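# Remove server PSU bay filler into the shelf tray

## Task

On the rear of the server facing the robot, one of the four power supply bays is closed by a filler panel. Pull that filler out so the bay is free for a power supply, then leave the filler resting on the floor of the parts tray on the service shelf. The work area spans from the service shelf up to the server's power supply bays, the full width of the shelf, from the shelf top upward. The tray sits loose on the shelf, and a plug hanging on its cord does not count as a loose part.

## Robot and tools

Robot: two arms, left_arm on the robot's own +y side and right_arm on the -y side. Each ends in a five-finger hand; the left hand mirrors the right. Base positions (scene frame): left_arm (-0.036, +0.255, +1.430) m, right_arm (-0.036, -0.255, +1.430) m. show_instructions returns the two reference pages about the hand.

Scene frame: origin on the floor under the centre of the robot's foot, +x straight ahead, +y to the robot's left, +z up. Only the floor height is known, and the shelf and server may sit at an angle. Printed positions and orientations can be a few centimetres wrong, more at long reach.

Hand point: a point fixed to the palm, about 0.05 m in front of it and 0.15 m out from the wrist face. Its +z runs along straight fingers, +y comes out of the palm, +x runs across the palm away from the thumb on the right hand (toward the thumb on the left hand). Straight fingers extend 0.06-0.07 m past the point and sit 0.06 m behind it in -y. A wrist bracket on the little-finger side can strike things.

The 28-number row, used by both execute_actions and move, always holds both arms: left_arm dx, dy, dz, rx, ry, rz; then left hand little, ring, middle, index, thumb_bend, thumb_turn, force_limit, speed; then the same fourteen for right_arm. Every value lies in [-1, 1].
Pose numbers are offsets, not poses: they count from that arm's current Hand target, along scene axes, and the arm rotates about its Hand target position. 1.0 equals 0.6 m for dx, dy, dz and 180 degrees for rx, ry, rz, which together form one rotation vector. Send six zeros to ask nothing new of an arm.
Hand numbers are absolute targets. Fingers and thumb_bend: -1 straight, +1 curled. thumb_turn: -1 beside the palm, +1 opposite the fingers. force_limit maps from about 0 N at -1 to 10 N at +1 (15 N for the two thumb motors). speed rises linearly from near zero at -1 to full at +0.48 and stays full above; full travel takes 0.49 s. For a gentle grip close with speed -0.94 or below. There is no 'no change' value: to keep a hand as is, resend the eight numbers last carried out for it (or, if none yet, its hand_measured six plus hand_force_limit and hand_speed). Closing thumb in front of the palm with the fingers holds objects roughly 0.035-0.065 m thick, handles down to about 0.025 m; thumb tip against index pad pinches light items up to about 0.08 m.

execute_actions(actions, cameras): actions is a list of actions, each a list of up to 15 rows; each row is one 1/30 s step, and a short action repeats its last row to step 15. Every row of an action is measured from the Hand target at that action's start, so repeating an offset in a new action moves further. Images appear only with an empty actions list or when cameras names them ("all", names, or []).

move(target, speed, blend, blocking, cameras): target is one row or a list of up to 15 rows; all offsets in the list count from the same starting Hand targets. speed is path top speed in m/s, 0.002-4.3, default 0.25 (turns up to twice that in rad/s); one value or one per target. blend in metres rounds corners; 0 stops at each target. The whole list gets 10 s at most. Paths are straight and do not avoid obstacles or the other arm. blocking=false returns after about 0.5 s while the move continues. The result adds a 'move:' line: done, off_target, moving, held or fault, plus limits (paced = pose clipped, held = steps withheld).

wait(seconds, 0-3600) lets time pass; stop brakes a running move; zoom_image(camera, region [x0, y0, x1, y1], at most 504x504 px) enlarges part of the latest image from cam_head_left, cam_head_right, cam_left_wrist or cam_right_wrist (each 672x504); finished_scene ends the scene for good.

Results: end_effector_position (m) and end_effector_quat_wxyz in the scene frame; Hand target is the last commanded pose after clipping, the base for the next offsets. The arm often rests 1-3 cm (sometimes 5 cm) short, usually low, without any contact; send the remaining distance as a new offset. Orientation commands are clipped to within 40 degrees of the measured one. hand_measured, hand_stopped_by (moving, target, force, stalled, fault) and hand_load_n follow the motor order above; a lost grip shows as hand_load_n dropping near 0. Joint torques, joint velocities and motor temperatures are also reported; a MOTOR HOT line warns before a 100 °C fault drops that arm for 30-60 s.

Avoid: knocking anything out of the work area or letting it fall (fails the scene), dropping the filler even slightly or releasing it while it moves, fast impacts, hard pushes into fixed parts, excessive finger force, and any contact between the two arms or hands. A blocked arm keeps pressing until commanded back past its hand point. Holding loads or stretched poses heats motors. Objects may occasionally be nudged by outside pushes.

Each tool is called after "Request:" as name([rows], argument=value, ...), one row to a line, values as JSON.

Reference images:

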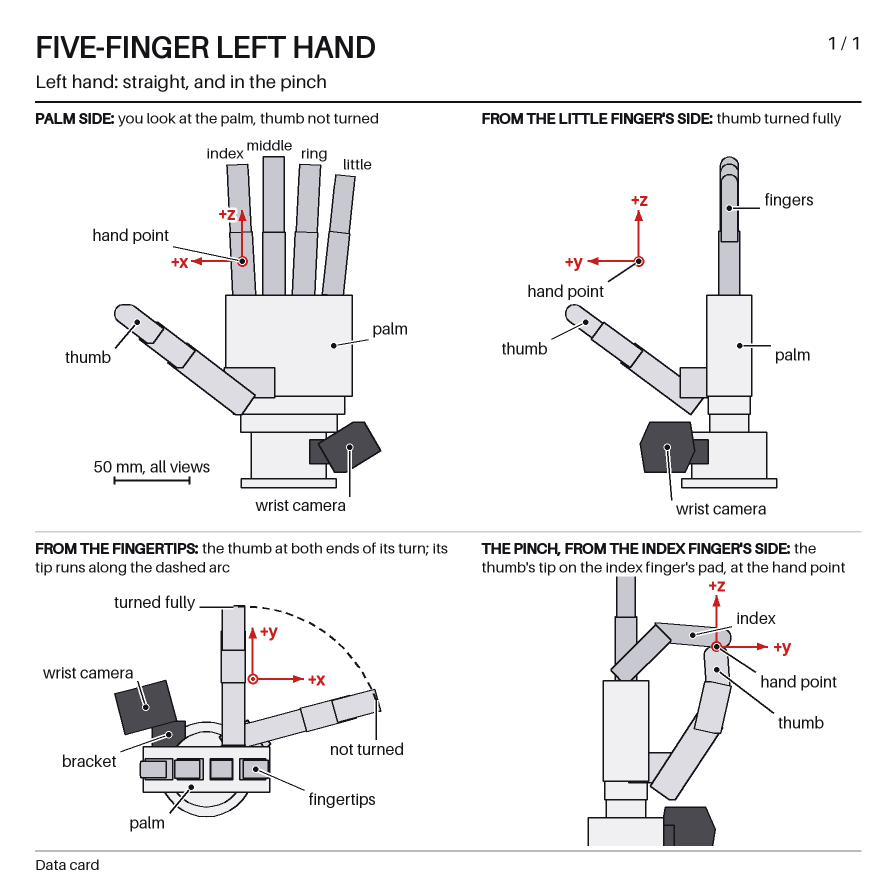

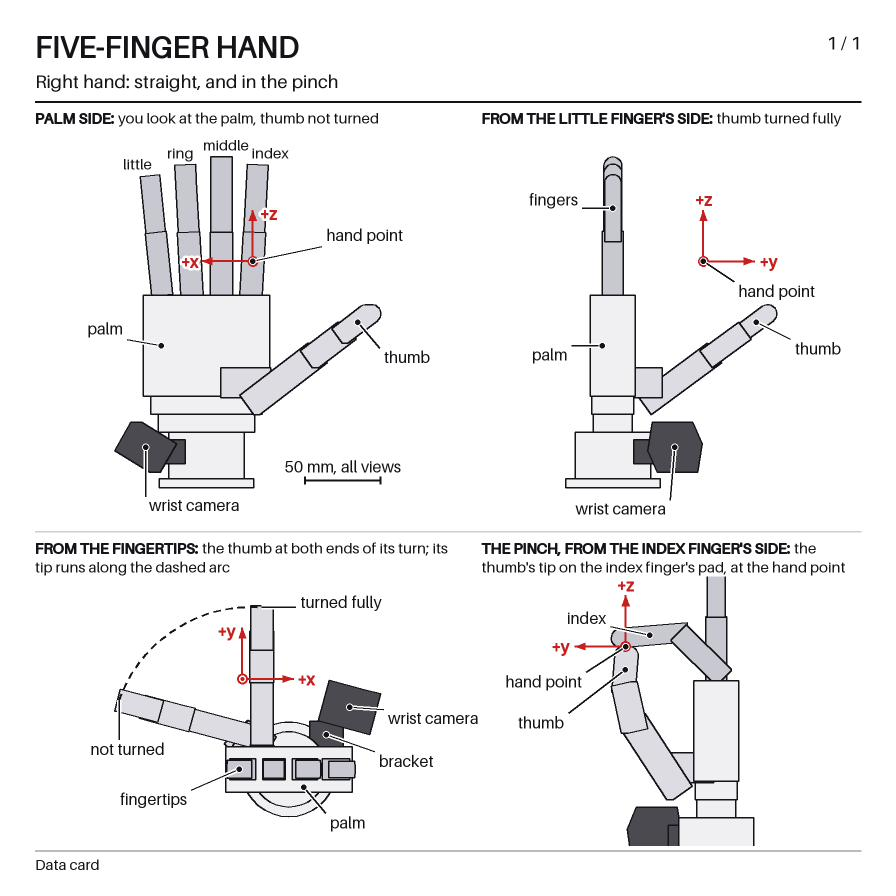

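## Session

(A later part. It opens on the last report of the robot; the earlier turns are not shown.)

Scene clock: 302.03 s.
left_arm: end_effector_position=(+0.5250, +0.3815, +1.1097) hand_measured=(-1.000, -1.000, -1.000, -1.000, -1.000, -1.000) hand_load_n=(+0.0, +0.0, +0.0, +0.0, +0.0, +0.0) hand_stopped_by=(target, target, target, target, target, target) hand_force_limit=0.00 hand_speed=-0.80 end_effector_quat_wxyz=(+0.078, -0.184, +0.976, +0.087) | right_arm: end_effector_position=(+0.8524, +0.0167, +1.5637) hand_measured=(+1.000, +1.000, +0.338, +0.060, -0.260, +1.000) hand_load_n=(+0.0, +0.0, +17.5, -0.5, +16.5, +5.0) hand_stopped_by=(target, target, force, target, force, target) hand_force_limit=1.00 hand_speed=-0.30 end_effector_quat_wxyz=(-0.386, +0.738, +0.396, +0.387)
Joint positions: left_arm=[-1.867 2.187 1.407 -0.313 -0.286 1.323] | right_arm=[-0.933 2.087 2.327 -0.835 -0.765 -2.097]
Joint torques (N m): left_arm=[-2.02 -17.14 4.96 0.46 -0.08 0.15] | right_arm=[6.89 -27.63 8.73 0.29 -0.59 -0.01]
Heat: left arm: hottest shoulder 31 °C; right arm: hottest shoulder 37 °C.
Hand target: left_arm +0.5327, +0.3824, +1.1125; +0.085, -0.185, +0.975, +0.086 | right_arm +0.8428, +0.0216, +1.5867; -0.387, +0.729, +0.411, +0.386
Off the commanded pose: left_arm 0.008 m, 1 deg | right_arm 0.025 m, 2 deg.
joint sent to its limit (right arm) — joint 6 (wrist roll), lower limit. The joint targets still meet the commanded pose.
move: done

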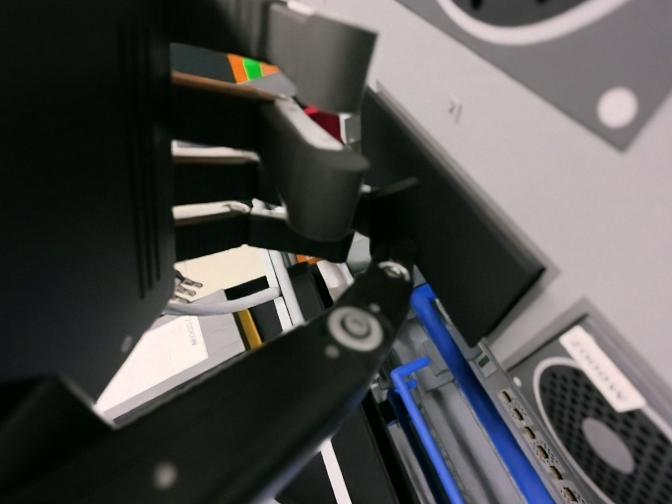

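Request:
move(target=[0,0,0,0,0,0,-1,-1,-1,-1,-1,-1,0,-0.8,-0.008,0.0025,0,0,0,0,1,1,0.62,0.06,0.2,1,1.0,-0.3], speed=0.05, cameras=[])

Request:
move(target=[0,0,0,0,0,0,-1,-1,-1,-1,-1,-1,0,-0.8,0,0,0,0,0,0,1,1,0.66,0.06,0.28,1,1.0,0], speed=0.05, cameras=["cam_right_wrist"])

Scene clock: 303.00 s.
left_arm: end_effector_position=(+0.5250, +0.3815, +1.1097) hand_measured=(-1.000, -1.000, -1.000, -1.000, -1.000, -1.000) hand_load_n=(+0.0, +0.0, +0.0, +0.0, +0.0, +0.0) hand_stopped_by=(target, target, target, target, target, target) hand_force_limit=0.00 hand_speed=-0.80 end_effector_quat_wxyz=(+0.078, -0.184, +0.976, +0.087) | right_arm: end_effector_position=(+0.8476, +0.0162, +1.5637) hand_measured=(+1.000, +1.000, +0.338, +0.060, -0.260, +1.000) hand_load_n=(+0.0, +0.0, +18.0, +0.0, +15.5, +5.0) hand_stopped_by=(target, target, force, target, force, target) hand_force_limit=1.00 hand_speed=-0.30 end_effector_quat_wxyz=(-0.385, +0.739, +0.396, +0.386)
Joint positions: left_arm=[-1.867 2.187 1.407 -0.313 -0.286 1.323] | right_arm=[-0.932 2.068 2.293 -0.822 -0.763 -2.097]
Joint torques (N m): left_arm=[-1.96 -17.2 4.98 0.44 -0.08 0.14] | right_arm=[6.89 -27.69 8.76 0.29 -0.58 -0.01]
Heat: left arm: hottest shoulder 31 °C; right arm: hottest shoulder 37 °C.
Hand target: left_arm +0.5327, +0.3824, +1.1125; +0.085, -0.185, +0.975, +0.086 | right_arm +0.8380, +0.0231, +1.5867; -0.387, +0.729, +0.411, +0.386
Off the commanded pose: left_arm 0.008 m, 1 deg | right_arm 0.026 m, 2 deg.
joint sent to its limit (right arm) — joint 6 (wrist roll), lower limit. The joint targets still meet the commanded pose.
move: off_target (right_arm)

Scene clock: 303.50 s.
left_arm: end_effector_position=(+0.5250, +0.3815, +1.1097) hand_measured=(-1.000, -1.000, -1.000, -1.000, -1.000, -1.000) hand_load_n=(+0.0, +0.0, +0.0, +0.0, +0.0, +0.0) hand_stopped_by=(target, target, target, target, target, target) hand_force_limit=0.00 hand_speed=-0.80 end_effector_quat_wxyz=(+0.078, -0.184, +0.976, +0.087) | right_arm: end_effector_position=(+0.8475, +0.0162, +1.5635) hand_measured=(+1.000, +1.000, +0.338, +0.060, -0.260, +1.000) hand_load_n=(+0.0, +0.0, +18.0, +0.0, +16.0, +5.0) hand_stopped_by=(target, target, force, target, force, target) hand_force_limit=1.00 hand_speed=0.00 end_effector_quat_wxyz=(-0.386, +0.739, +0.396, +0.386)
Joint positions: left_arm=[-1.867 2.187 1.407 -0.313 -0.286 1.323] | right_arm=[-0.932 2.068 2.293 -0.822 -0.763 -2.097]
Joint torques (N m): left_arm=[-2.02 -17.14 4.97 0.44 -0.09 0.15] | right_arm=[6.89 -27.63 8.76 0.34 -0.56 -0.01]
Heat: left arm: hottest shoulder 31 °C; right arm: hottest shoulder 37 °C.
Hand target: left_arm +0.5327, +0.3824, +1.1125; +0.085, -0.185, +0.975, +0.086 | right_arm +0.8380, +0.0232, +1.5865; -0.387, +0.729, +0.411, +0.386
Off the commanded pose: left_arm 0.008 m, 1 deg | right_arm 0.026 m, 2 deg.
joint sent to its limit (right arm) — joint 6 (wrist roll), lower limit. The joint targets still meet the commanded pose.
move: done

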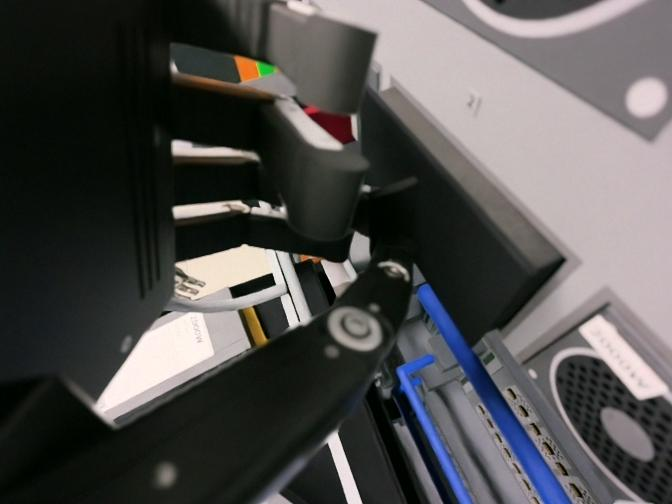

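Request:
move(target=[0,0,0,0,0,0,-1,-1,-1,-1,-1,-1,0,-0.8,-0.012,0.003,0,0,0,0,1,1,0.66,0.06,0.28,1,1.0,0], speed=0.05, cameras=["cam_right_wrist"])

Scene clock: 304.33 s.
left_arm: end_effector_position=(+0.5250, +0.3815, +1.1097) hand_measured=(-1.000, -1.000, -1.000, -1.000, -1.000, -1.000) hand_load_n=(+0.0, +0.0, +0.0, +0.0, +0.0, +0.0) hand_stopped_by=(target, target, target, target, target, target) hand_force_limit=0.00 hand_speed=-0.80 end_effector_quat_wxyz=(+0.078, -0.184, +0.976, +0.087) | right_arm: end_effector_position=(+0.8365, +0.0157, +1.5639) hand_measured=(+1.000, +1.000, +0.338, +0.060, -0.260, +1.000) hand_load_n=(+0.0, +0.0, +18.0, +0.0, +15.5, +5.5) hand_stopped_by=(target, target, force, target, force, target) hand_force_limit=1.00 hand_speed=0.00 end_effector_quat_wxyz=(-0.388, +0.741, +0.396, +0.379)
Joint positions: left_arm=[-1.867 2.187 1.407 -0.313 -0.286 1.323] | right_arm=[-0.929 2.036 2.241 -0.816 -0.762 -2.097]
Joint torques (N m): left_arm=[-2.14 -17.2 4.98 0.47 -0.08 0.15] | right_arm=[6.95 -26.99 9.2 0.91 -0.5 0]
Heat: left arm: hottest shoulder 31 °C; right arm: hottest shoulder 37 °C.
Hand target: left_arm +0.5327, +0.3824, +1.1125; +0.085, -0.185, +0.975, +0.086 | right_arm +0.8308, +0.0249, +1.5869; -0.387, +0.729, +0.411, +0.387
Off the commanded pose: left_arm 0.008 m, 1 deg | right_arm 0.025 m, 2 deg.
joint sent to its limit (right arm) — joint 6 (wrist roll), lower limit. The joint targets still meet the commanded pose.
move: off_target (right_arm)

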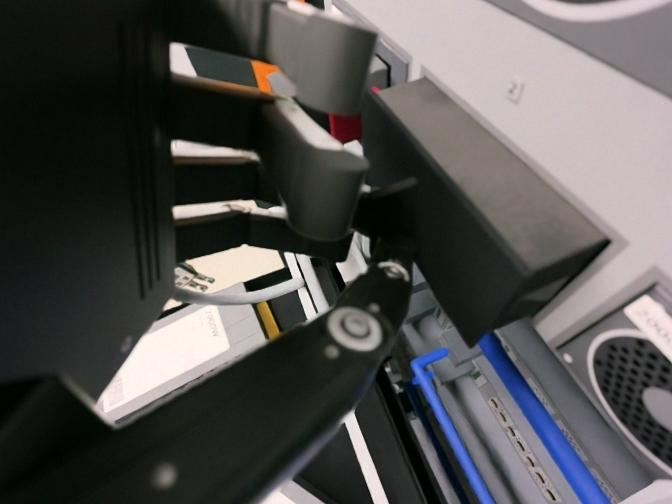

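Request:
move(target=[0,0,0,0,0,0,-1,-1,-1,-1,-1,-1,0,-0.8,-0.03,0.003,0.0,0,0,0,1,1,0.66,0.06,0.28,1,1.0,0], speed=0.05, cameras=["cam_right_wrist","cam_head_left"])

Scene clock: 305.73 s.
left_arm: end_effector_position=(+0.5250, +0.3815, +1.1097) hand_measured=(-1.000, -1.000, -1.000, -1.000, -1.000, -1.000) hand_load_n=(+0.0, +0.0, +0.0, +0.0, +0.0, +0.0) hand_stopped_by=(target, target, target, target, target, target) hand_force_limit=0.00 hand_speed=-0.80 end_effector_quat_wxyz=(+0.078, -0.184, +0.976, +0.087) | right_arm: end_effector_position=(+0.8194, +0.0147, +1.5633) hand_measured=(+1.000, +1.000, +0.338, +0.060, -0.260, +1.000) hand_load_n=(+0.0, +0.0, +18.0, +0.0, +15.5, +5.5) hand_stopped_by=(target, target, force, target, force, target) hand_force_limit=1.00 hand_speed=0.00 end_effector_quat_wxyz=(-0.386, +0.742, +0.397, +0.378)
Joint positions: left_arm=[-1.867 2.187 1.407 -0.313 -0.286 1.323] | right_arm=[-0.924 1.976 2.131 -0.769 -0.754 -2.097]
Joint torques (N m): left_arm=[-1.96 -17.14 4.96 0.44 -0.08 0.15] | right_arm=[7.06 -26.23 9.07 0.76 -0.54 0]
Heat: left arm: hottest shoulder 31 °C; right arm: hottest shoulder 37 °C.
Hand target: left_arm +0.5327, +0.3824, +1.1125; +0.085, -0.185, +0.975, +0.086 | right_arm +0.8128, +0.0266, +1.5866; -0.387, +0.729, +0.411, +0.386
Off the commanded pose: left_arm 0.008 m, 1 deg | right_arm 0.027 m, 2 deg.
joint sent to its limit (right arm) — joint 6 (wrist roll), lower limit. The joint targets still meet the commanded pose.
move: off_target (right_arm)
Images, in order (width x height): cam_head_left 672x504, cam_right_wrist 672x504.

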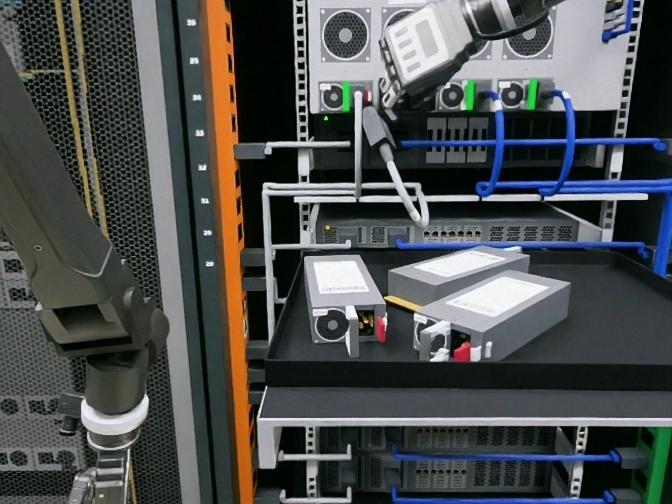

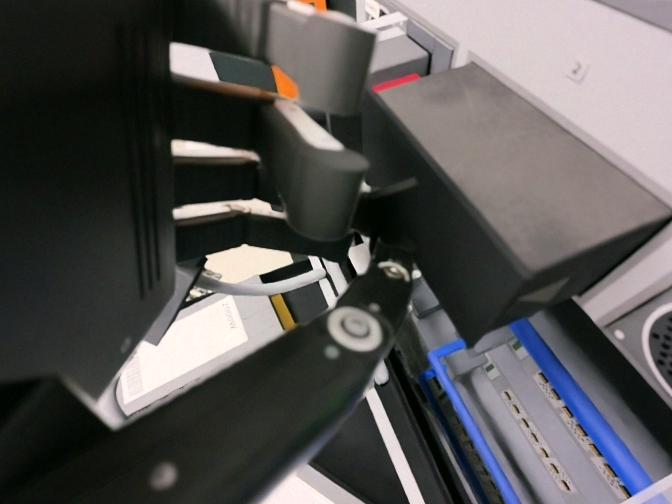

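Request:
wait(seconds=0.1, cameras=["cam_head_left","cam_head_right"])

Request:
zoom_image(camera="cam_head_left", region=[300, 0, 600, 240])

Request:
zoom_image(camera="cam_head_right", region=[200, 0, 500, 240])

Scene clock: 306.27 s.
left_arm: end_effector_position=(+0.5250, +0.3815, +1.1097) hand_measured=(-1.000, -1.000, -1.000, -1.000, -1.000, -1.000) hand_load_n=(+0.0, +0.0, +0.0, +0.0, +0.0, +0.0) hand_stopped_by=(target, target, target, target, target, target) hand_force_limit=0.00 hand_speed=-0.80 end_effector_quat_wxyz=(+0.078, -0.184, +0.976, +0.087) | right_arm: end_effector_position=(+0.8194, +0.0147, +1.5633) hand_measured=(+1.000, +1.000, +0.338, +0.060, -0.260, +1.000) hand_load_n=(+0.0, +0.0, +18.0, +0.0, +15.5, +5.5) hand_stopped_by=(target, target, force, target, force, target) hand_force_limit=1.00 hand_speed=0.00 end_effector_quat_wxyz=(-0.386, +0.742, +0.397, +0.378)
Joint positions: left_arm=[-1.867 2.187 1.407 -0.313 -0.286 1.323] | right_arm=[-0.924 1.976 2.131 -0.769 -0.754 -2.097]
Joint torques (N m): left_arm=[-1.96 -17.14 4.98 0.46 -0.08 0.15] | right_arm=[7.12 -25.93 9.07 0.94 -0.53 -0.01]
Heat: left arm: hottest shoulder 31 °C; right arm: hottest shoulder 36 °C.
Hand target: left_arm +0.5327, +0.3824, +1.1125; +0.085, -0.185, +0.975, +0.086 | right_arm +0.8128, +0.0266, +1.5866; -0.387, +0.729, +0.411, +0.386
Off the commanded pose: left_arm 0.008 m, 1 deg | right_arm 0.027 m, 2 deg.
wait: 0.10 s; at rest from the start

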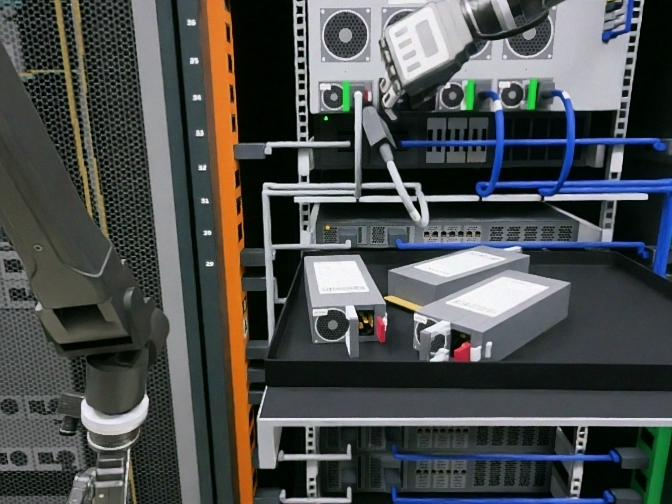

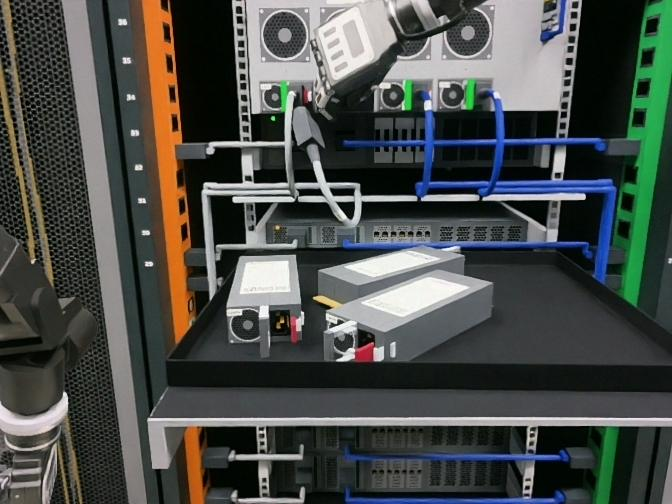

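Scaled by 1.680 from the camera's image (finer frame: 960x720).

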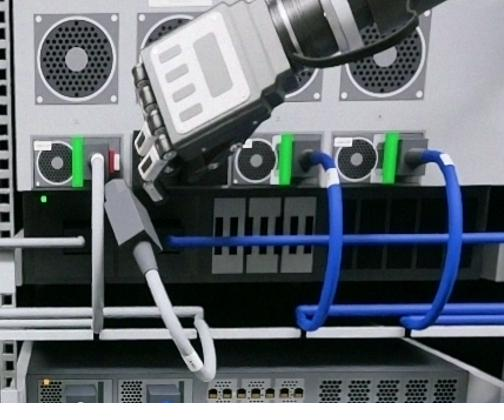

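Scaled by 1.680 from the camera's image (finer frame: 960x720).

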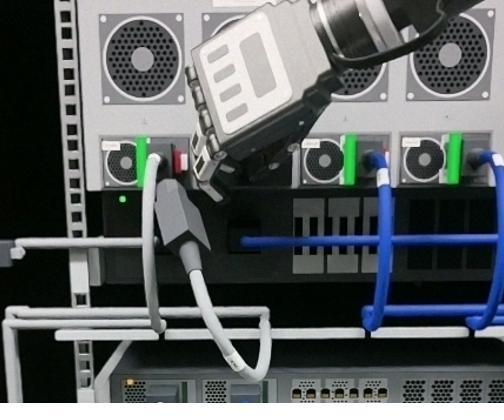

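Request:
move(target=[0,0,0,0,0,0,-1,-1,-1,-1,-1,-1,0,-0.8,-0.025,0.003,0.0,0,0,0,1,1,0.66,0.06,0.28,1,1.0,0], speed=0.05, cameras=["cam_right_wrist"])

Scene clock: 307.63 s.
left_arm: end_effector_position=(+0.5250, +0.3815, +1.1097) hand_measured=(-1.000, -1.000, -1.000, -1.000, -1.000, -1.000) hand_load_n=(+0.0, +0.0, +0.5, +0.0, +0.0, +0.0) hand_stopped_by=(target, target, target, target, target, target) hand_force_limit=0.00 hand_speed=-0.80 end_effector_quat_wxyz=(+0.078, -0.184, +0.976, +0.087) | right_arm: end_effector_position=(+0.8061, +0.0139, +1.5629) hand_measured=(+1.000, +1.000, +0.338, +0.060, -0.260, +1.000) hand_load_n=(+0.0, +0.0, +18.0, +0.0, +15.5, +5.5) hand_stopped_by=(target, target, force, target, force, target) hand_force_limit=1.00 hand_speed=0.00 end_effector_quat_wxyz=(-0.384, +0.743, +0.398, +0.378)
Joint positions: left_arm=[-1.867 2.187 1.407 -0.313 -0.286 1.323] | right_arm=[-0.919 1.931 2.05 -0.732 -0.746 -2.097]
Joint torques (N m): left_arm=[-2.02 -17.03 4.97 0.47 -0.09 0.15] | right_arm=[7.41 -25.47 8.9 0.72 -0.6 0]
Heat: left arm: hottest shoulder 31 °C; right arm: hottest shoulder 36 °C.
Hand target: left_arm +0.5327, +0.3824, +1.1125; +0.085, -0.185, +0.975, +0.086 | right_arm +0.7980, +0.0282, +1.5868; -0.387, +0.729, +0.411, +0.387
Off the commanded pose: left_arm 0.008 m, 1 deg | right_arm 0.029 m, 2 deg.
joint sent to its limit (right arm) — joint 6 (wrist roll), lower limit. The joint targets still meet the commanded pose.
move: off_target (right_arm)

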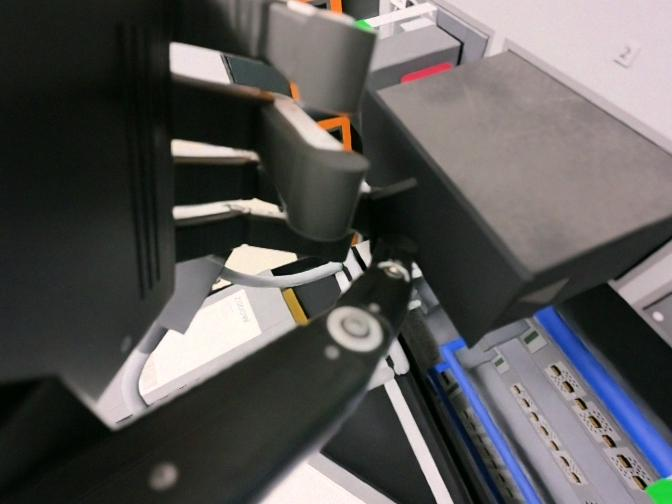

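Request:
move(target=[0,0,0,0,0,0,-1,-1,-1,-1,-1,-1,0,-0.8,-0.02,0.003,0.0,0,0,0,1,1,0.66,0.06,0.28,1,1.0,0], speed=0.05, cameras=["cam_right_wrist"])

Scene clock: 308.57 s.
left_arm: end_effector_position=(+0.5250, +0.3815, +1.1097) hand_measured=(-1.000, -1.000, -1.000, -1.000, -1.000, -1.000) hand_load_n=(+0.0, +0.0, +0.0, +0.0, +0.0, +0.0) hand_stopped_by=(target, target, target, target, target, target) hand_force_limit=0.00 hand_speed=-0.80 end_effector_quat_wxyz=(+0.078, -0.184, +0.976, +0.087) | right_arm: end_effector_position=(+0.7954, +0.0136, +1.5623) hand_measured=(+1.000, +1.000, +0.338, +0.060, -0.260, +1.000) hand_load_n=(+0.0, +0.0, +18.0, +0.0, +16.0, +5.5) hand_stopped_by=(target, target, force, target, force, target) hand_force_limit=1.00 hand_speed=0.00 end_effector_quat_wxyz=(-0.382, +0.743, +0.399, +0.378)
Joint positions: left_arm=[-1.867 2.187 1.407 -0.313 -0.286 1.323] | right_arm=[-0.915 1.898 1.991 -0.704 -0.74 -2.097]
Joint torques (N m): left_arm=[-1.96 -17.14 4.97 0.46 -0.08 0.16] | right_arm=[7.53 -25.17 8.84 0.87 -0.64 -0.02]
Heat: left arm: hottest shoulder 31 °C; right arm: hottest shoulder 37 °C.
Hand target: left_arm +0.5327, +0.3824, +1.1125; +0.085, -0.185, +0.975, +0.086 | right_arm +0.7858, +0.0301, +1.5865; -0.387, +0.729, +0.411, +0.386
Off the commanded pose: left_arm 0.008 m, 1 deg | right_arm 0.031 m, 2 deg.
joint sent to its limit (right arm) — joint 6 (wrist roll), lower limit. The joint targets still meet the commanded pose.
move: off_target (right_arm)

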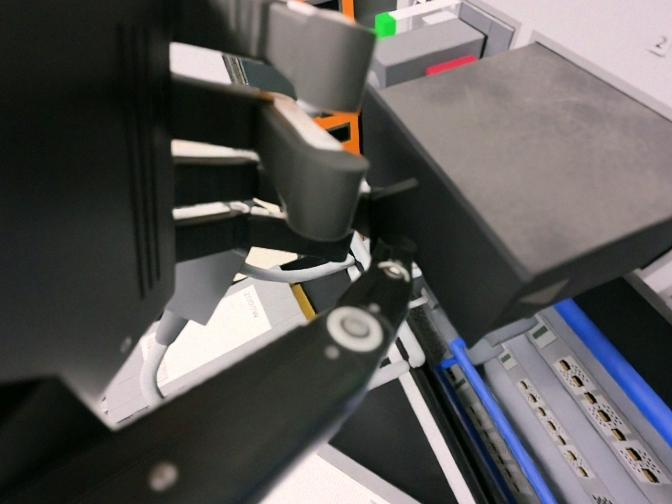

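Request:
wait(seconds=0.1, cameras=["cam_head_left","cam_head_right"])

Request:
zoom_image(camera="cam_head_left", region=[320, 50, 460, 170])

Request:
zoom_image(camera="cam_head_right", region=[250, 50, 390, 170])

Scene clock: 308.80 s.
left_arm: end_effector_position=(+0.5250, +0.3815, +1.1097) hand_measured=(-1.000, -1.000, -1.000, -1.000, -1.000, -1.000) hand_load_n=(+0.0, +0.0, +0.0, +0.0, +0.0, +0.0) hand_stopped_by=(target, target, target, target, target, target) hand_force_limit=0.00 hand_speed=-0.80 end_effector_quat_wxyz=(+0.078, -0.184, +0.976, +0.087) | right_arm: end_effector_position=(+0.7955, +0.0136, +1.5624) hand_measured=(+1.000, +1.000, +0.338, +0.060, -0.260, +1.000) hand_load_n=(+0.0, +0.0, +18.0, +0.0, +15.5, +5.5) hand_stopped_by=(target, target, force, target, force, target) hand_force_limit=1.00 hand_speed=0.00 end_effector_quat_wxyz=(-0.382, +0.743, +0.399, +0.378)
Joint positions: left_arm=[-1.867 2.187 1.407 -0.313 -0.286 1.323] | right_arm=[-0.915 1.898 1.991 -0.704 -0.74 -2.097]
Joint torques (N m): left_arm=[-2.02 -17.14 4.96 0.46 -0.08 0.16] | right_arm=[7.36 -25.23 8.85 0.84 -0.64 -0.02]
Heat: left arm: hottest shoulder 31 °C; right arm: hottest shoulder 37 °C.
Hand target: left_arm +0.5327, +0.3824, +1.1125; +0.085, -0.185, +0.975, +0.086 | right_arm +0.7859, +0.0301, +1.5866; -0.387, +0.729, +0.411, +0.386
Off the commanded pose: left_arm 0.008 m, 1 deg | right_arm 0.031 m, 2 deg.
wait: 0.10 s; at rest by 0.03 s

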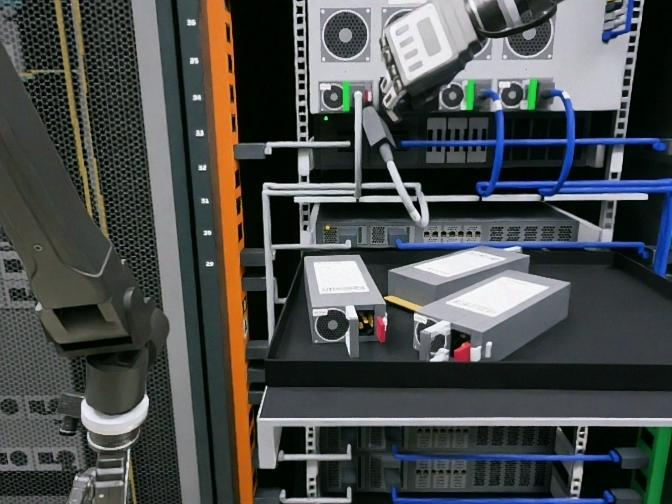

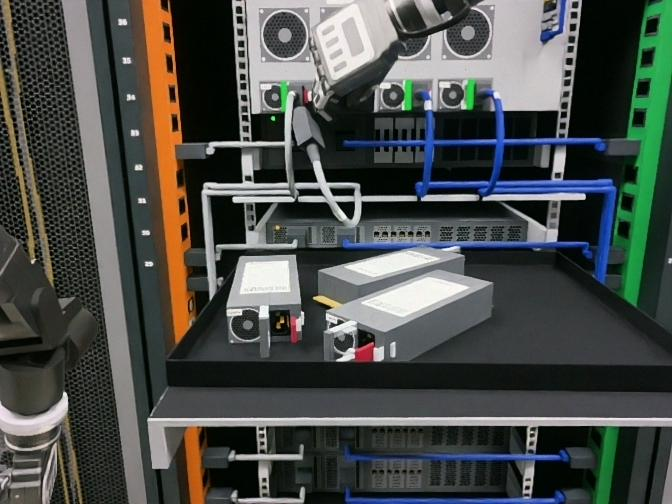

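Scaled by 3.600 from the camera's image (finer frame: 960x720).

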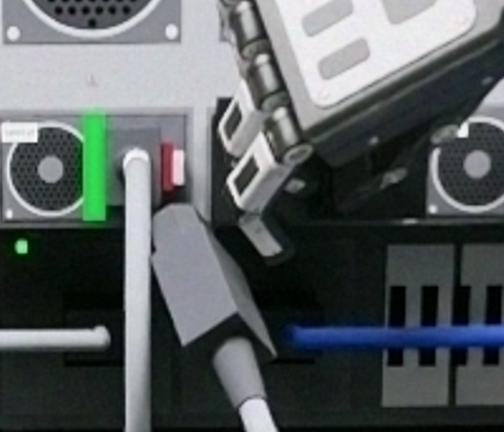

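Scaled by 3.600 from the camera's image (finer frame: 960x720).

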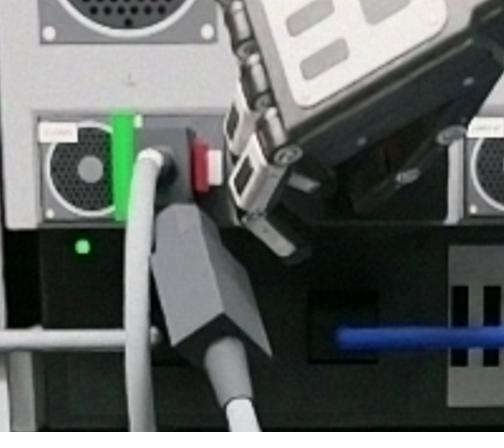

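Request:
move(target=[0,0,0,0,0,0,-1,-1,-1,-1,-1,-1,0,-0.8,-0.02,0.002,0.0,0,0,0,1,1,0.66,0.06,0.28,1,1.0,0], speed=0.05, cameras=["cam_right_wrist"])

Scene clock: 310.30 s.
left_arm: end_effector_position=(+0.5250, +0.3815, +1.1097) hand_measured=(-1.000, -1.000, -1.000, -1.000, -1.000, -1.000) hand_load_n=(+0.0, +0.0, +0.0, +0.0, +0.0, +0.0) hand_stopped_by=(target, target, target, target, target, target) hand_force_limit=0.00 hand_speed=-0.80 end_effector_quat_wxyz=(+0.078, -0.184, +0.976, +0.087) | right_arm: end_effector_position=(+0.7848, +0.0135, +1.5625) hand_measured=(+1.000, +1.000, +0.338, +0.060, -0.260, +1.000) hand_load_n=(+0.0, +0.0, +18.0, +0.0, +15.5, +5.5) hand_stopped_by=(target, target, force, target, force, target) hand_force_limit=1.00 hand_speed=0.00 end_effector_quat_wxyz=(-0.381, +0.743, +0.400, +0.378)
Joint positions: left_arm=[-1.867 2.187 1.407 -0.313 -0.286 1.323] | right_arm=[-0.91 1.866 1.935 -0.679 -0.734 -2.097]
Joint torques (N m): left_arm=[-2.02 -17.2 4.97 0.47 -0.08 0.16] | right_arm=[7.65 -24.94 8.77 1.13 -0.7 0.01]
Heat: left arm: hottest shoulder 31 °C; right arm: hottest shoulder 37 °C.
Hand target: left_arm +0.5327, +0.3824, +1.1125; +0.085, -0.185, +0.975, +0.086 | right_arm +0.7738, +0.0314, +1.5868; -0.387, +0.729, +0.411, +0.386
Off the commanded pose: left_arm 0.008 m, 1 deg | right_arm 0.032 m, 2 deg.
joint sent to its limit (right arm) — joint 6 (wrist roll), lower limit. The joint targets still meet the commanded pose.
move: off_target (right_arm)

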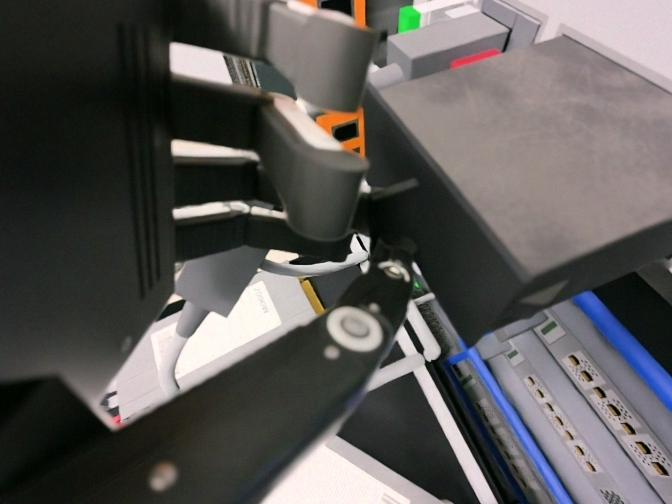

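Request:
move(target=[0,0,0,0,0,0,-1,-1,-1,-1,-1,-1,0,-0.8,-0.016,0.001,0.0,0,0,0,1,1,0.66,0.06,0.28,1,1.0,0], speed=0.04, cameras=["cam_right_wrist","cam_head_left"])

Request:
zoom_image(camera="cam_head_left", region=[320, 50, 460, 170])

Scene clock: 311.13 s.
left_arm: end_effector_position=(+0.5250, +0.3815, +1.1097) hand_measured=(-1.000, -1.000, -1.000, -1.000, -1.000, -1.000) hand_load_n=(+0.0, +0.0, +0.0, +0.0, +0.0, +0.0) hand_stopped_by=(target, target, target, target, target, target) hand_force_limit=0.00 hand_speed=-0.80 end_effector_quat_wxyz=(+0.078, -0.184, +0.976, +0.087) | right_arm: end_effector_position=(+0.7763, +0.0133, +1.5620) hand_measured=(+1.000, +1.000, +0.338, +0.060, -0.260, +1.000) hand_load_n=(+0.0, +0.0, +18.0, +0.0, +16.0, +5.5) hand_stopped_by=(target, target, force, target, force, target) hand_force_limit=1.00 hand_speed=0.00 end_effector_quat_wxyz=(-0.379, +0.743, +0.401, +0.379)
Joint positions: left_arm=[-1.867 2.187 1.407 -0.313 -0.286 1.323] | right_arm=[-0.907 1.841 1.891 -0.656 -0.729 -2.097]
Joint torques (N m): left_arm=[-2.02 -17.2 4.97 0.46 -0.09 0.15] | right_arm=[7.47 -24.76 8.66 0.69 -0.72 0.02]
Heat: left arm: hottest shoulder 31 °C; right arm: hottest shoulder 37 °C.
Hand target: left_arm +0.5327, +0.3824, +1.1125; +0.085, -0.185, +0.975, +0.086 | right_arm +0.7643, +0.0319, +1.5867; -0.387, +0.729, +0.411, +0.386
Off the commanded pose: left_arm 0.008 m, 1 deg | right_arm 0.033 m, 2 deg.
move: off_target (right_arm)
Images, in order (width x height): cam_head_left 672x504, cam_right_wrist 672x504.

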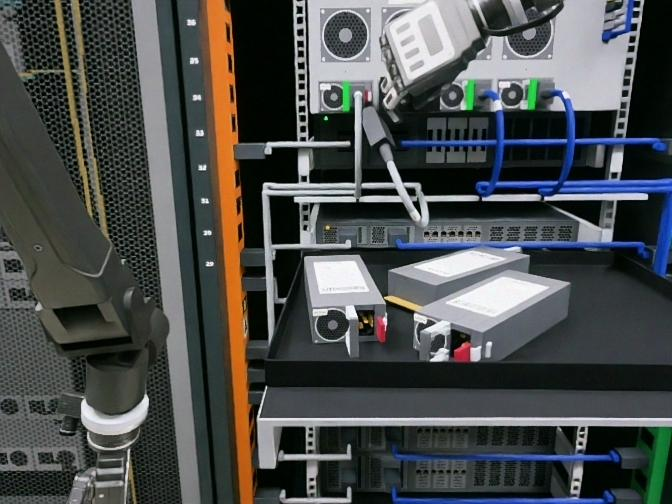

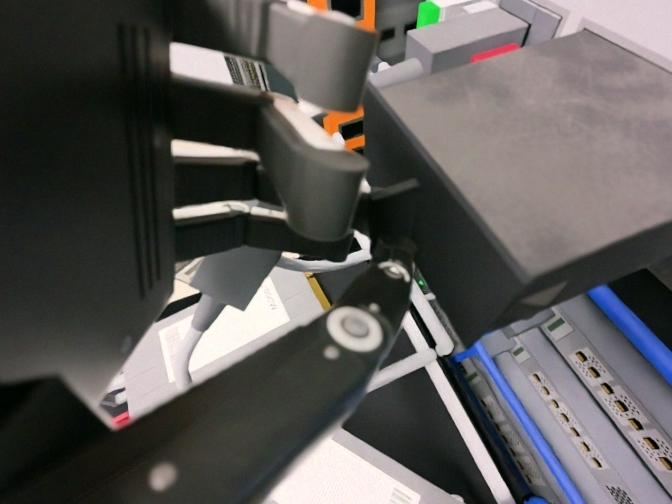

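Scaled by 3.600 from the camera's image (finer frame: 960x720).

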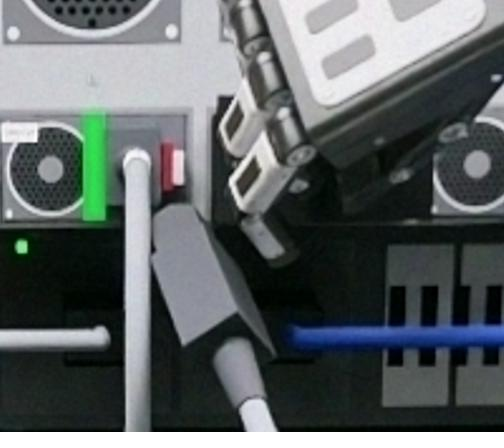

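Request:
move(target=[0,0,0,0,0,0,-1,-1,-1,-1,-1,-1,0,-0.8,-0.018,0.0,0.0,0,0,0,1,1,0.66,0.06,0.28,1,1.0,0], speed=0.04, cameras=["cam_right_wrist","cam_head_left","cam_head_right"])

Request:
zoom_image(camera="cam_head_left", region=[320, 50, 460, 170])

Request:
zoom_image(camera="cam_head_right", region=[250, 50, 390, 170])

Scene clock: 312.07 s.
left_arm: end_effector_position=(+0.5250, +0.3815, +1.1097) hand_measured=(-1.000, -1.000, -1.000, -1.000, -1.000, -1.000) hand_load_n=(+0.0, +0.0, +0.0, +0.0, +0.0, +0.0) hand_stopped_by=(target, target, target, target, target, target) hand_force_limit=0.00 hand_speed=-0.80 end_effector_quat_wxyz=(+0.078, -0.184, +0.976, +0.087) | right_arm: end_effector_position=(+0.7661, +0.0138, +1.5618) hand_measured=(+1.000, +1.000, +0.338, +0.060, -0.260, +1.000) hand_load_n=(+0.0, +0.0, +18.0, +0.0, +15.5, +5.5) hand_stopped_by=(target, target, force, target, force, target) hand_force_limit=1.00 hand_speed=0.00 end_effector_quat_wxyz=(-0.378, +0.742, +0.402, +0.380)
Joint positions: left_arm=[-1.867 2.187 1.407 -0.313 -0.286 1.323] | right_arm=[-0.902 1.813 1.841 -0.632 -0.724 -2.097]
Joint torques (N m): left_arm=[-2.08 -17.2 4.97 0.46 -0.09 0.15] | right_arm=[7.53 -24.29 8.69 0.65 -0.77 0.06]
Heat: left arm: hottest shoulder 31 °C; right arm: hottest shoulder 37 °C.
Hand target: left_arm +0.5327, +0.3824, +1.1125; +0.085, -0.185, +0.975, +0.086 | right_arm +0.7534, +0.0321, +1.5867; -0.388, +0.729, +0.411, +0.386
Off the commanded pose: left_arm 0.008 m, 1 deg | right_arm 0.033 m, 2 deg.
move: off_target (right_arm)
Images, in order (width x height): cam_head_left 672x504, cam_head_right 672x504, cam_right_wrist 672x504.

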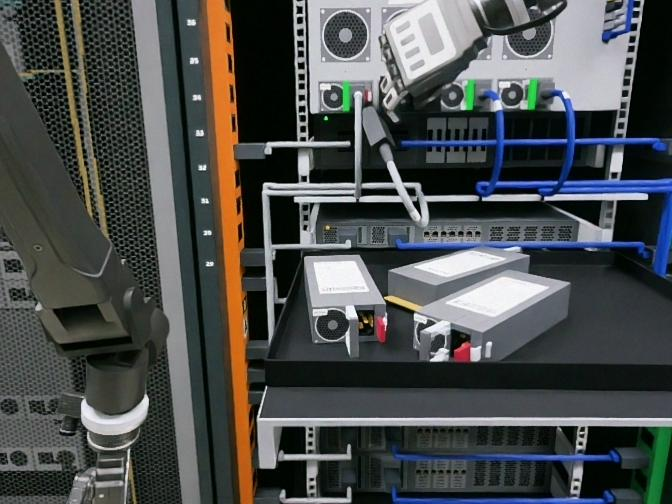

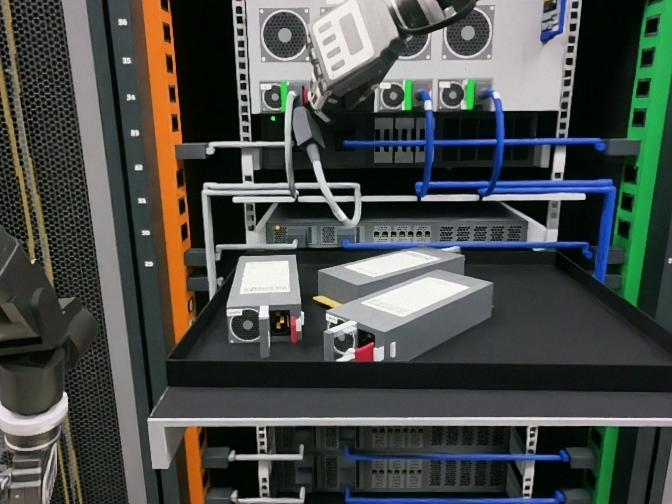

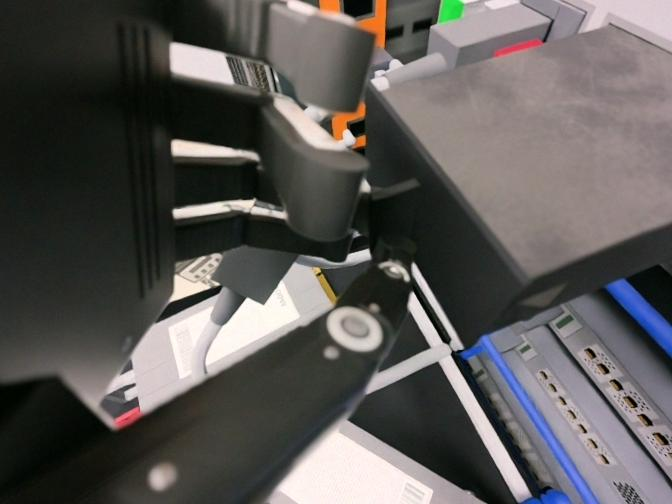

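Scaled by 3.600 from the camera's image (finer frame: 960x720).

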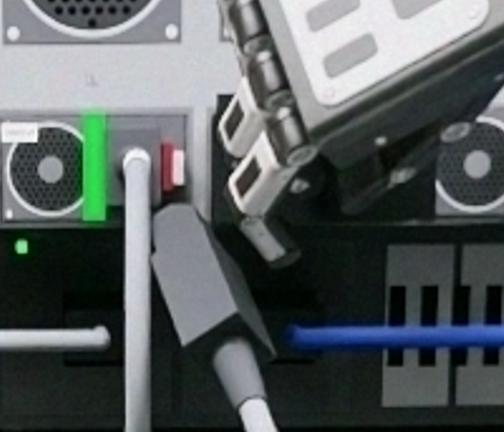

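Scaled by 3.600 from the camera's image (finer frame: 960x720).

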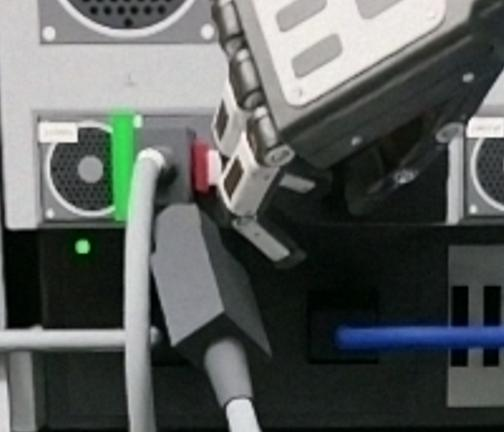

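Request:
move(target=[0,0,0,0,0,0,-1,-1,-1,-1,-1,-1,0,-0.8,-0.014,0.0,0.0,0,0,0,1,1,0.66,0.06,0.28,1,1.0,0], speed=0.04, cameras=["cam_right_wrist","cam_head_left","cam_head_right"])

Request:
zoom_image(camera="cam_head_right", region=[250, 50, 390, 170])

Scene clock: 313.30 s.
left_arm: end_effector_position=(+0.5250, +0.3815, +1.1097) hand_measured=(-1.000, -1.000, -1.000, -1.000, -1.000, -1.000) hand_load_n=(+0.0, +0.0, +0.0, +0.0, +0.0, +0.0) hand_stopped_by=(target, target, target, target, target, target) hand_force_limit=0.00 hand_speed=-0.80 end_effector_quat_wxyz=(+0.078, -0.184, +0.976, +0.087) | right_arm: end_effector_position=(+0.7580, +0.0143, +1.5616) hand_measured=(+1.000, +1.000, +0.338, +0.060, -0.260, +1.000) hand_load_n=(+0.0, +0.0, +18.5, +0.0, +15.5, +5.5) hand_stopped_by=(target, target, force, target, force, target) hand_force_limit=1.00 hand_speed=0.00 end_effector_quat_wxyz=(-0.378, +0.742, +0.403, +0.380)
Joint positions: left_arm=[-1.867 2.187 1.407 -0.313 -0.286 1.323] | right_arm=[-0.898 1.792 1.804 -0.614 -0.72 -2.097]
Joint torques (N m): left_arm=[-1.96 -17.14 4.96 0.44 -0.08 0.15] | right_arm=[7.77 -24.06 8.53 0.88 -0.76 0.08]
Heat: left arm: hottest shoulder 31 °C; right arm: hottest shoulder 37 °C.
Hand target: left_arm +0.5327, +0.3824, +1.1125; +0.085, -0.185, +0.975, +0.086 | right_arm +0.7451, +0.0319, +1.5868; -0.387, +0.729, +0.411, +0.386
Off the commanded pose: left_arm 0.008 m, 1 deg | right_arm 0.033 m, 2 deg.
move: off_target (right_arm)
Images, in order (width x height): cam_head_left 672x504, cam_head_right 672x504, cam_right_wrist 672x504.

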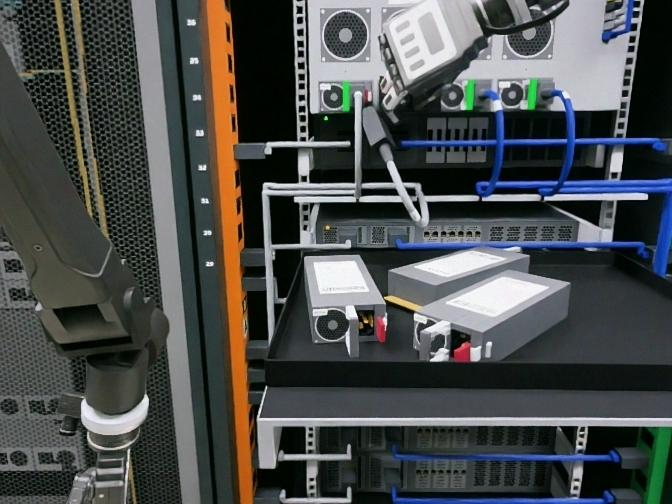

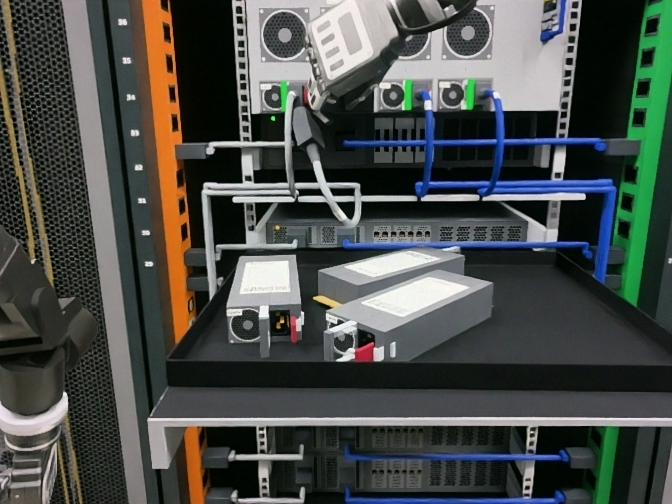

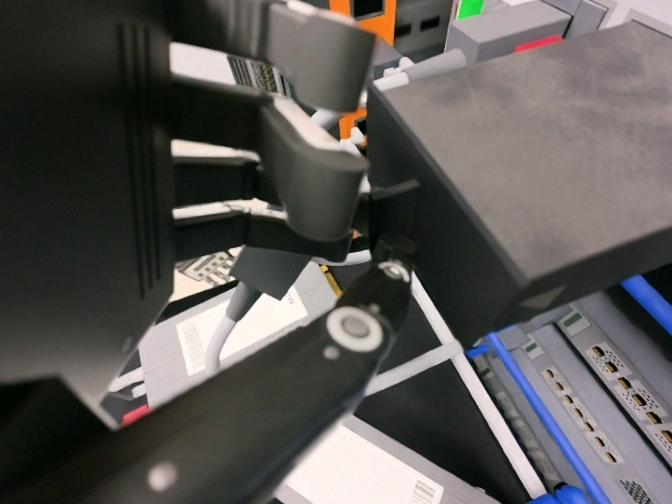

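Scaled by 3.600 from the camera's image (finer frame: 960x720).

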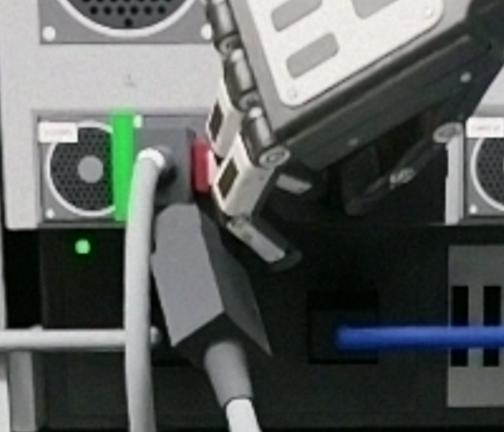

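Request:
move(target=[0,0,0,0,0,0,-1,-1,-1,-1,-1,-1,0,-0.8,-0.016,-0.001,0.0,0,0,0,1,1,0.66,0.06,0.28,1,1.0,0], speed=0.04, cameras=["cam_right_wrist","cam_head_right"])

Request:
zoom_image(camera="cam_head_right", region=[250, 50, 390, 170])

Scene clock: 314.47 s.
left_arm: end_effector_position=(+0.5250, +0.3815, +1.1097) hand_measured=(-1.000, -1.000, -1.000, -1.000, -1.000, -1.000) hand_load_n=(+0.0, +0.0, +0.0, +0.0, +0.0, +0.0) hand_stopped_by=(target, target, target, target, target, target) hand_force_limit=0.00 hand_speed=-0.80 end_effector_quat_wxyz=(+0.078, -0.184, +0.976, +0.087) | right_arm: end_effector_position=(+0.7394, +0.0270, +1.5592) hand_measured=(+1.000, +1.000, +0.338, +0.060, -0.260, +1.000) hand_load_n=(+0.0, +0.0, +19.5, +0.0, +15.0, +6.5) hand_stopped_by=(target, target, force, target, force, target) hand_force_limit=1.00 hand_speed=0.00 end_effector_quat_wxyz=(-0.385, +0.739, +0.409, +0.372)
Joint positions: left_arm=[-1.867 2.187 1.407 -0.313 -0.286 1.323] | right_arm=[-0.876 1.769 1.754 -0.603 -0.72 -2.097]
Joint torques (N m): left_arm=[-2.02 -17.2 4.97 0.43 -0.09 0.15] | right_arm=[6.48 -23.59 9.16 1.03 -0.63 0.12]
Heat: left arm: hottest shoulder 31 °C; right arm: hottest shoulder 37 °C.
Hand target: left_arm +0.5327, +0.3824, +1.1125; +0.085, -0.185, +0.975, +0.086 | right_arm +0.7354, +0.0315, +1.5867; -0.387, +0.729, +0.411, +0.386
Off the commanded pose: left_arm 0.008 m, 1 deg | right_arm 0.028 m, 2 deg.
move: off_target (right_arm)
Images, in order (width x height): cam_head_right 672x504, cam_right_wrist 672x504.

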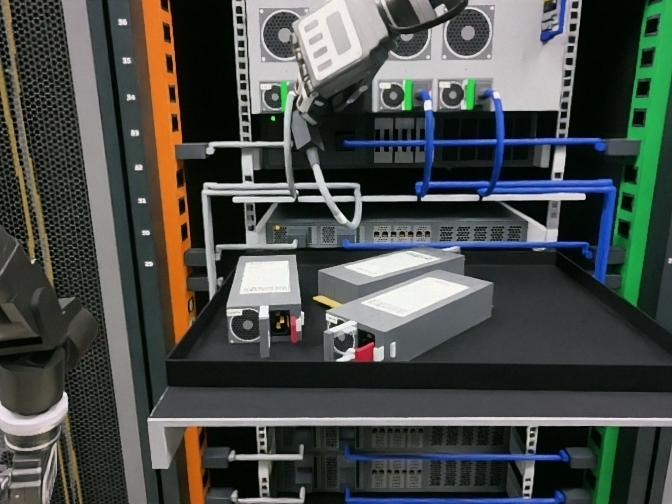

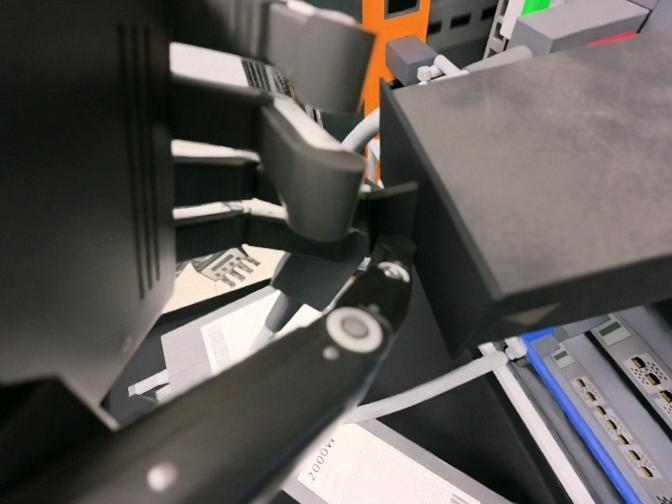

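Scaled by 3.600 from the camera's image (finer frame: 960x720).

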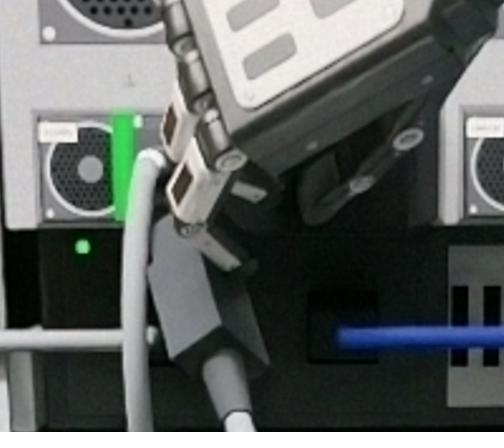

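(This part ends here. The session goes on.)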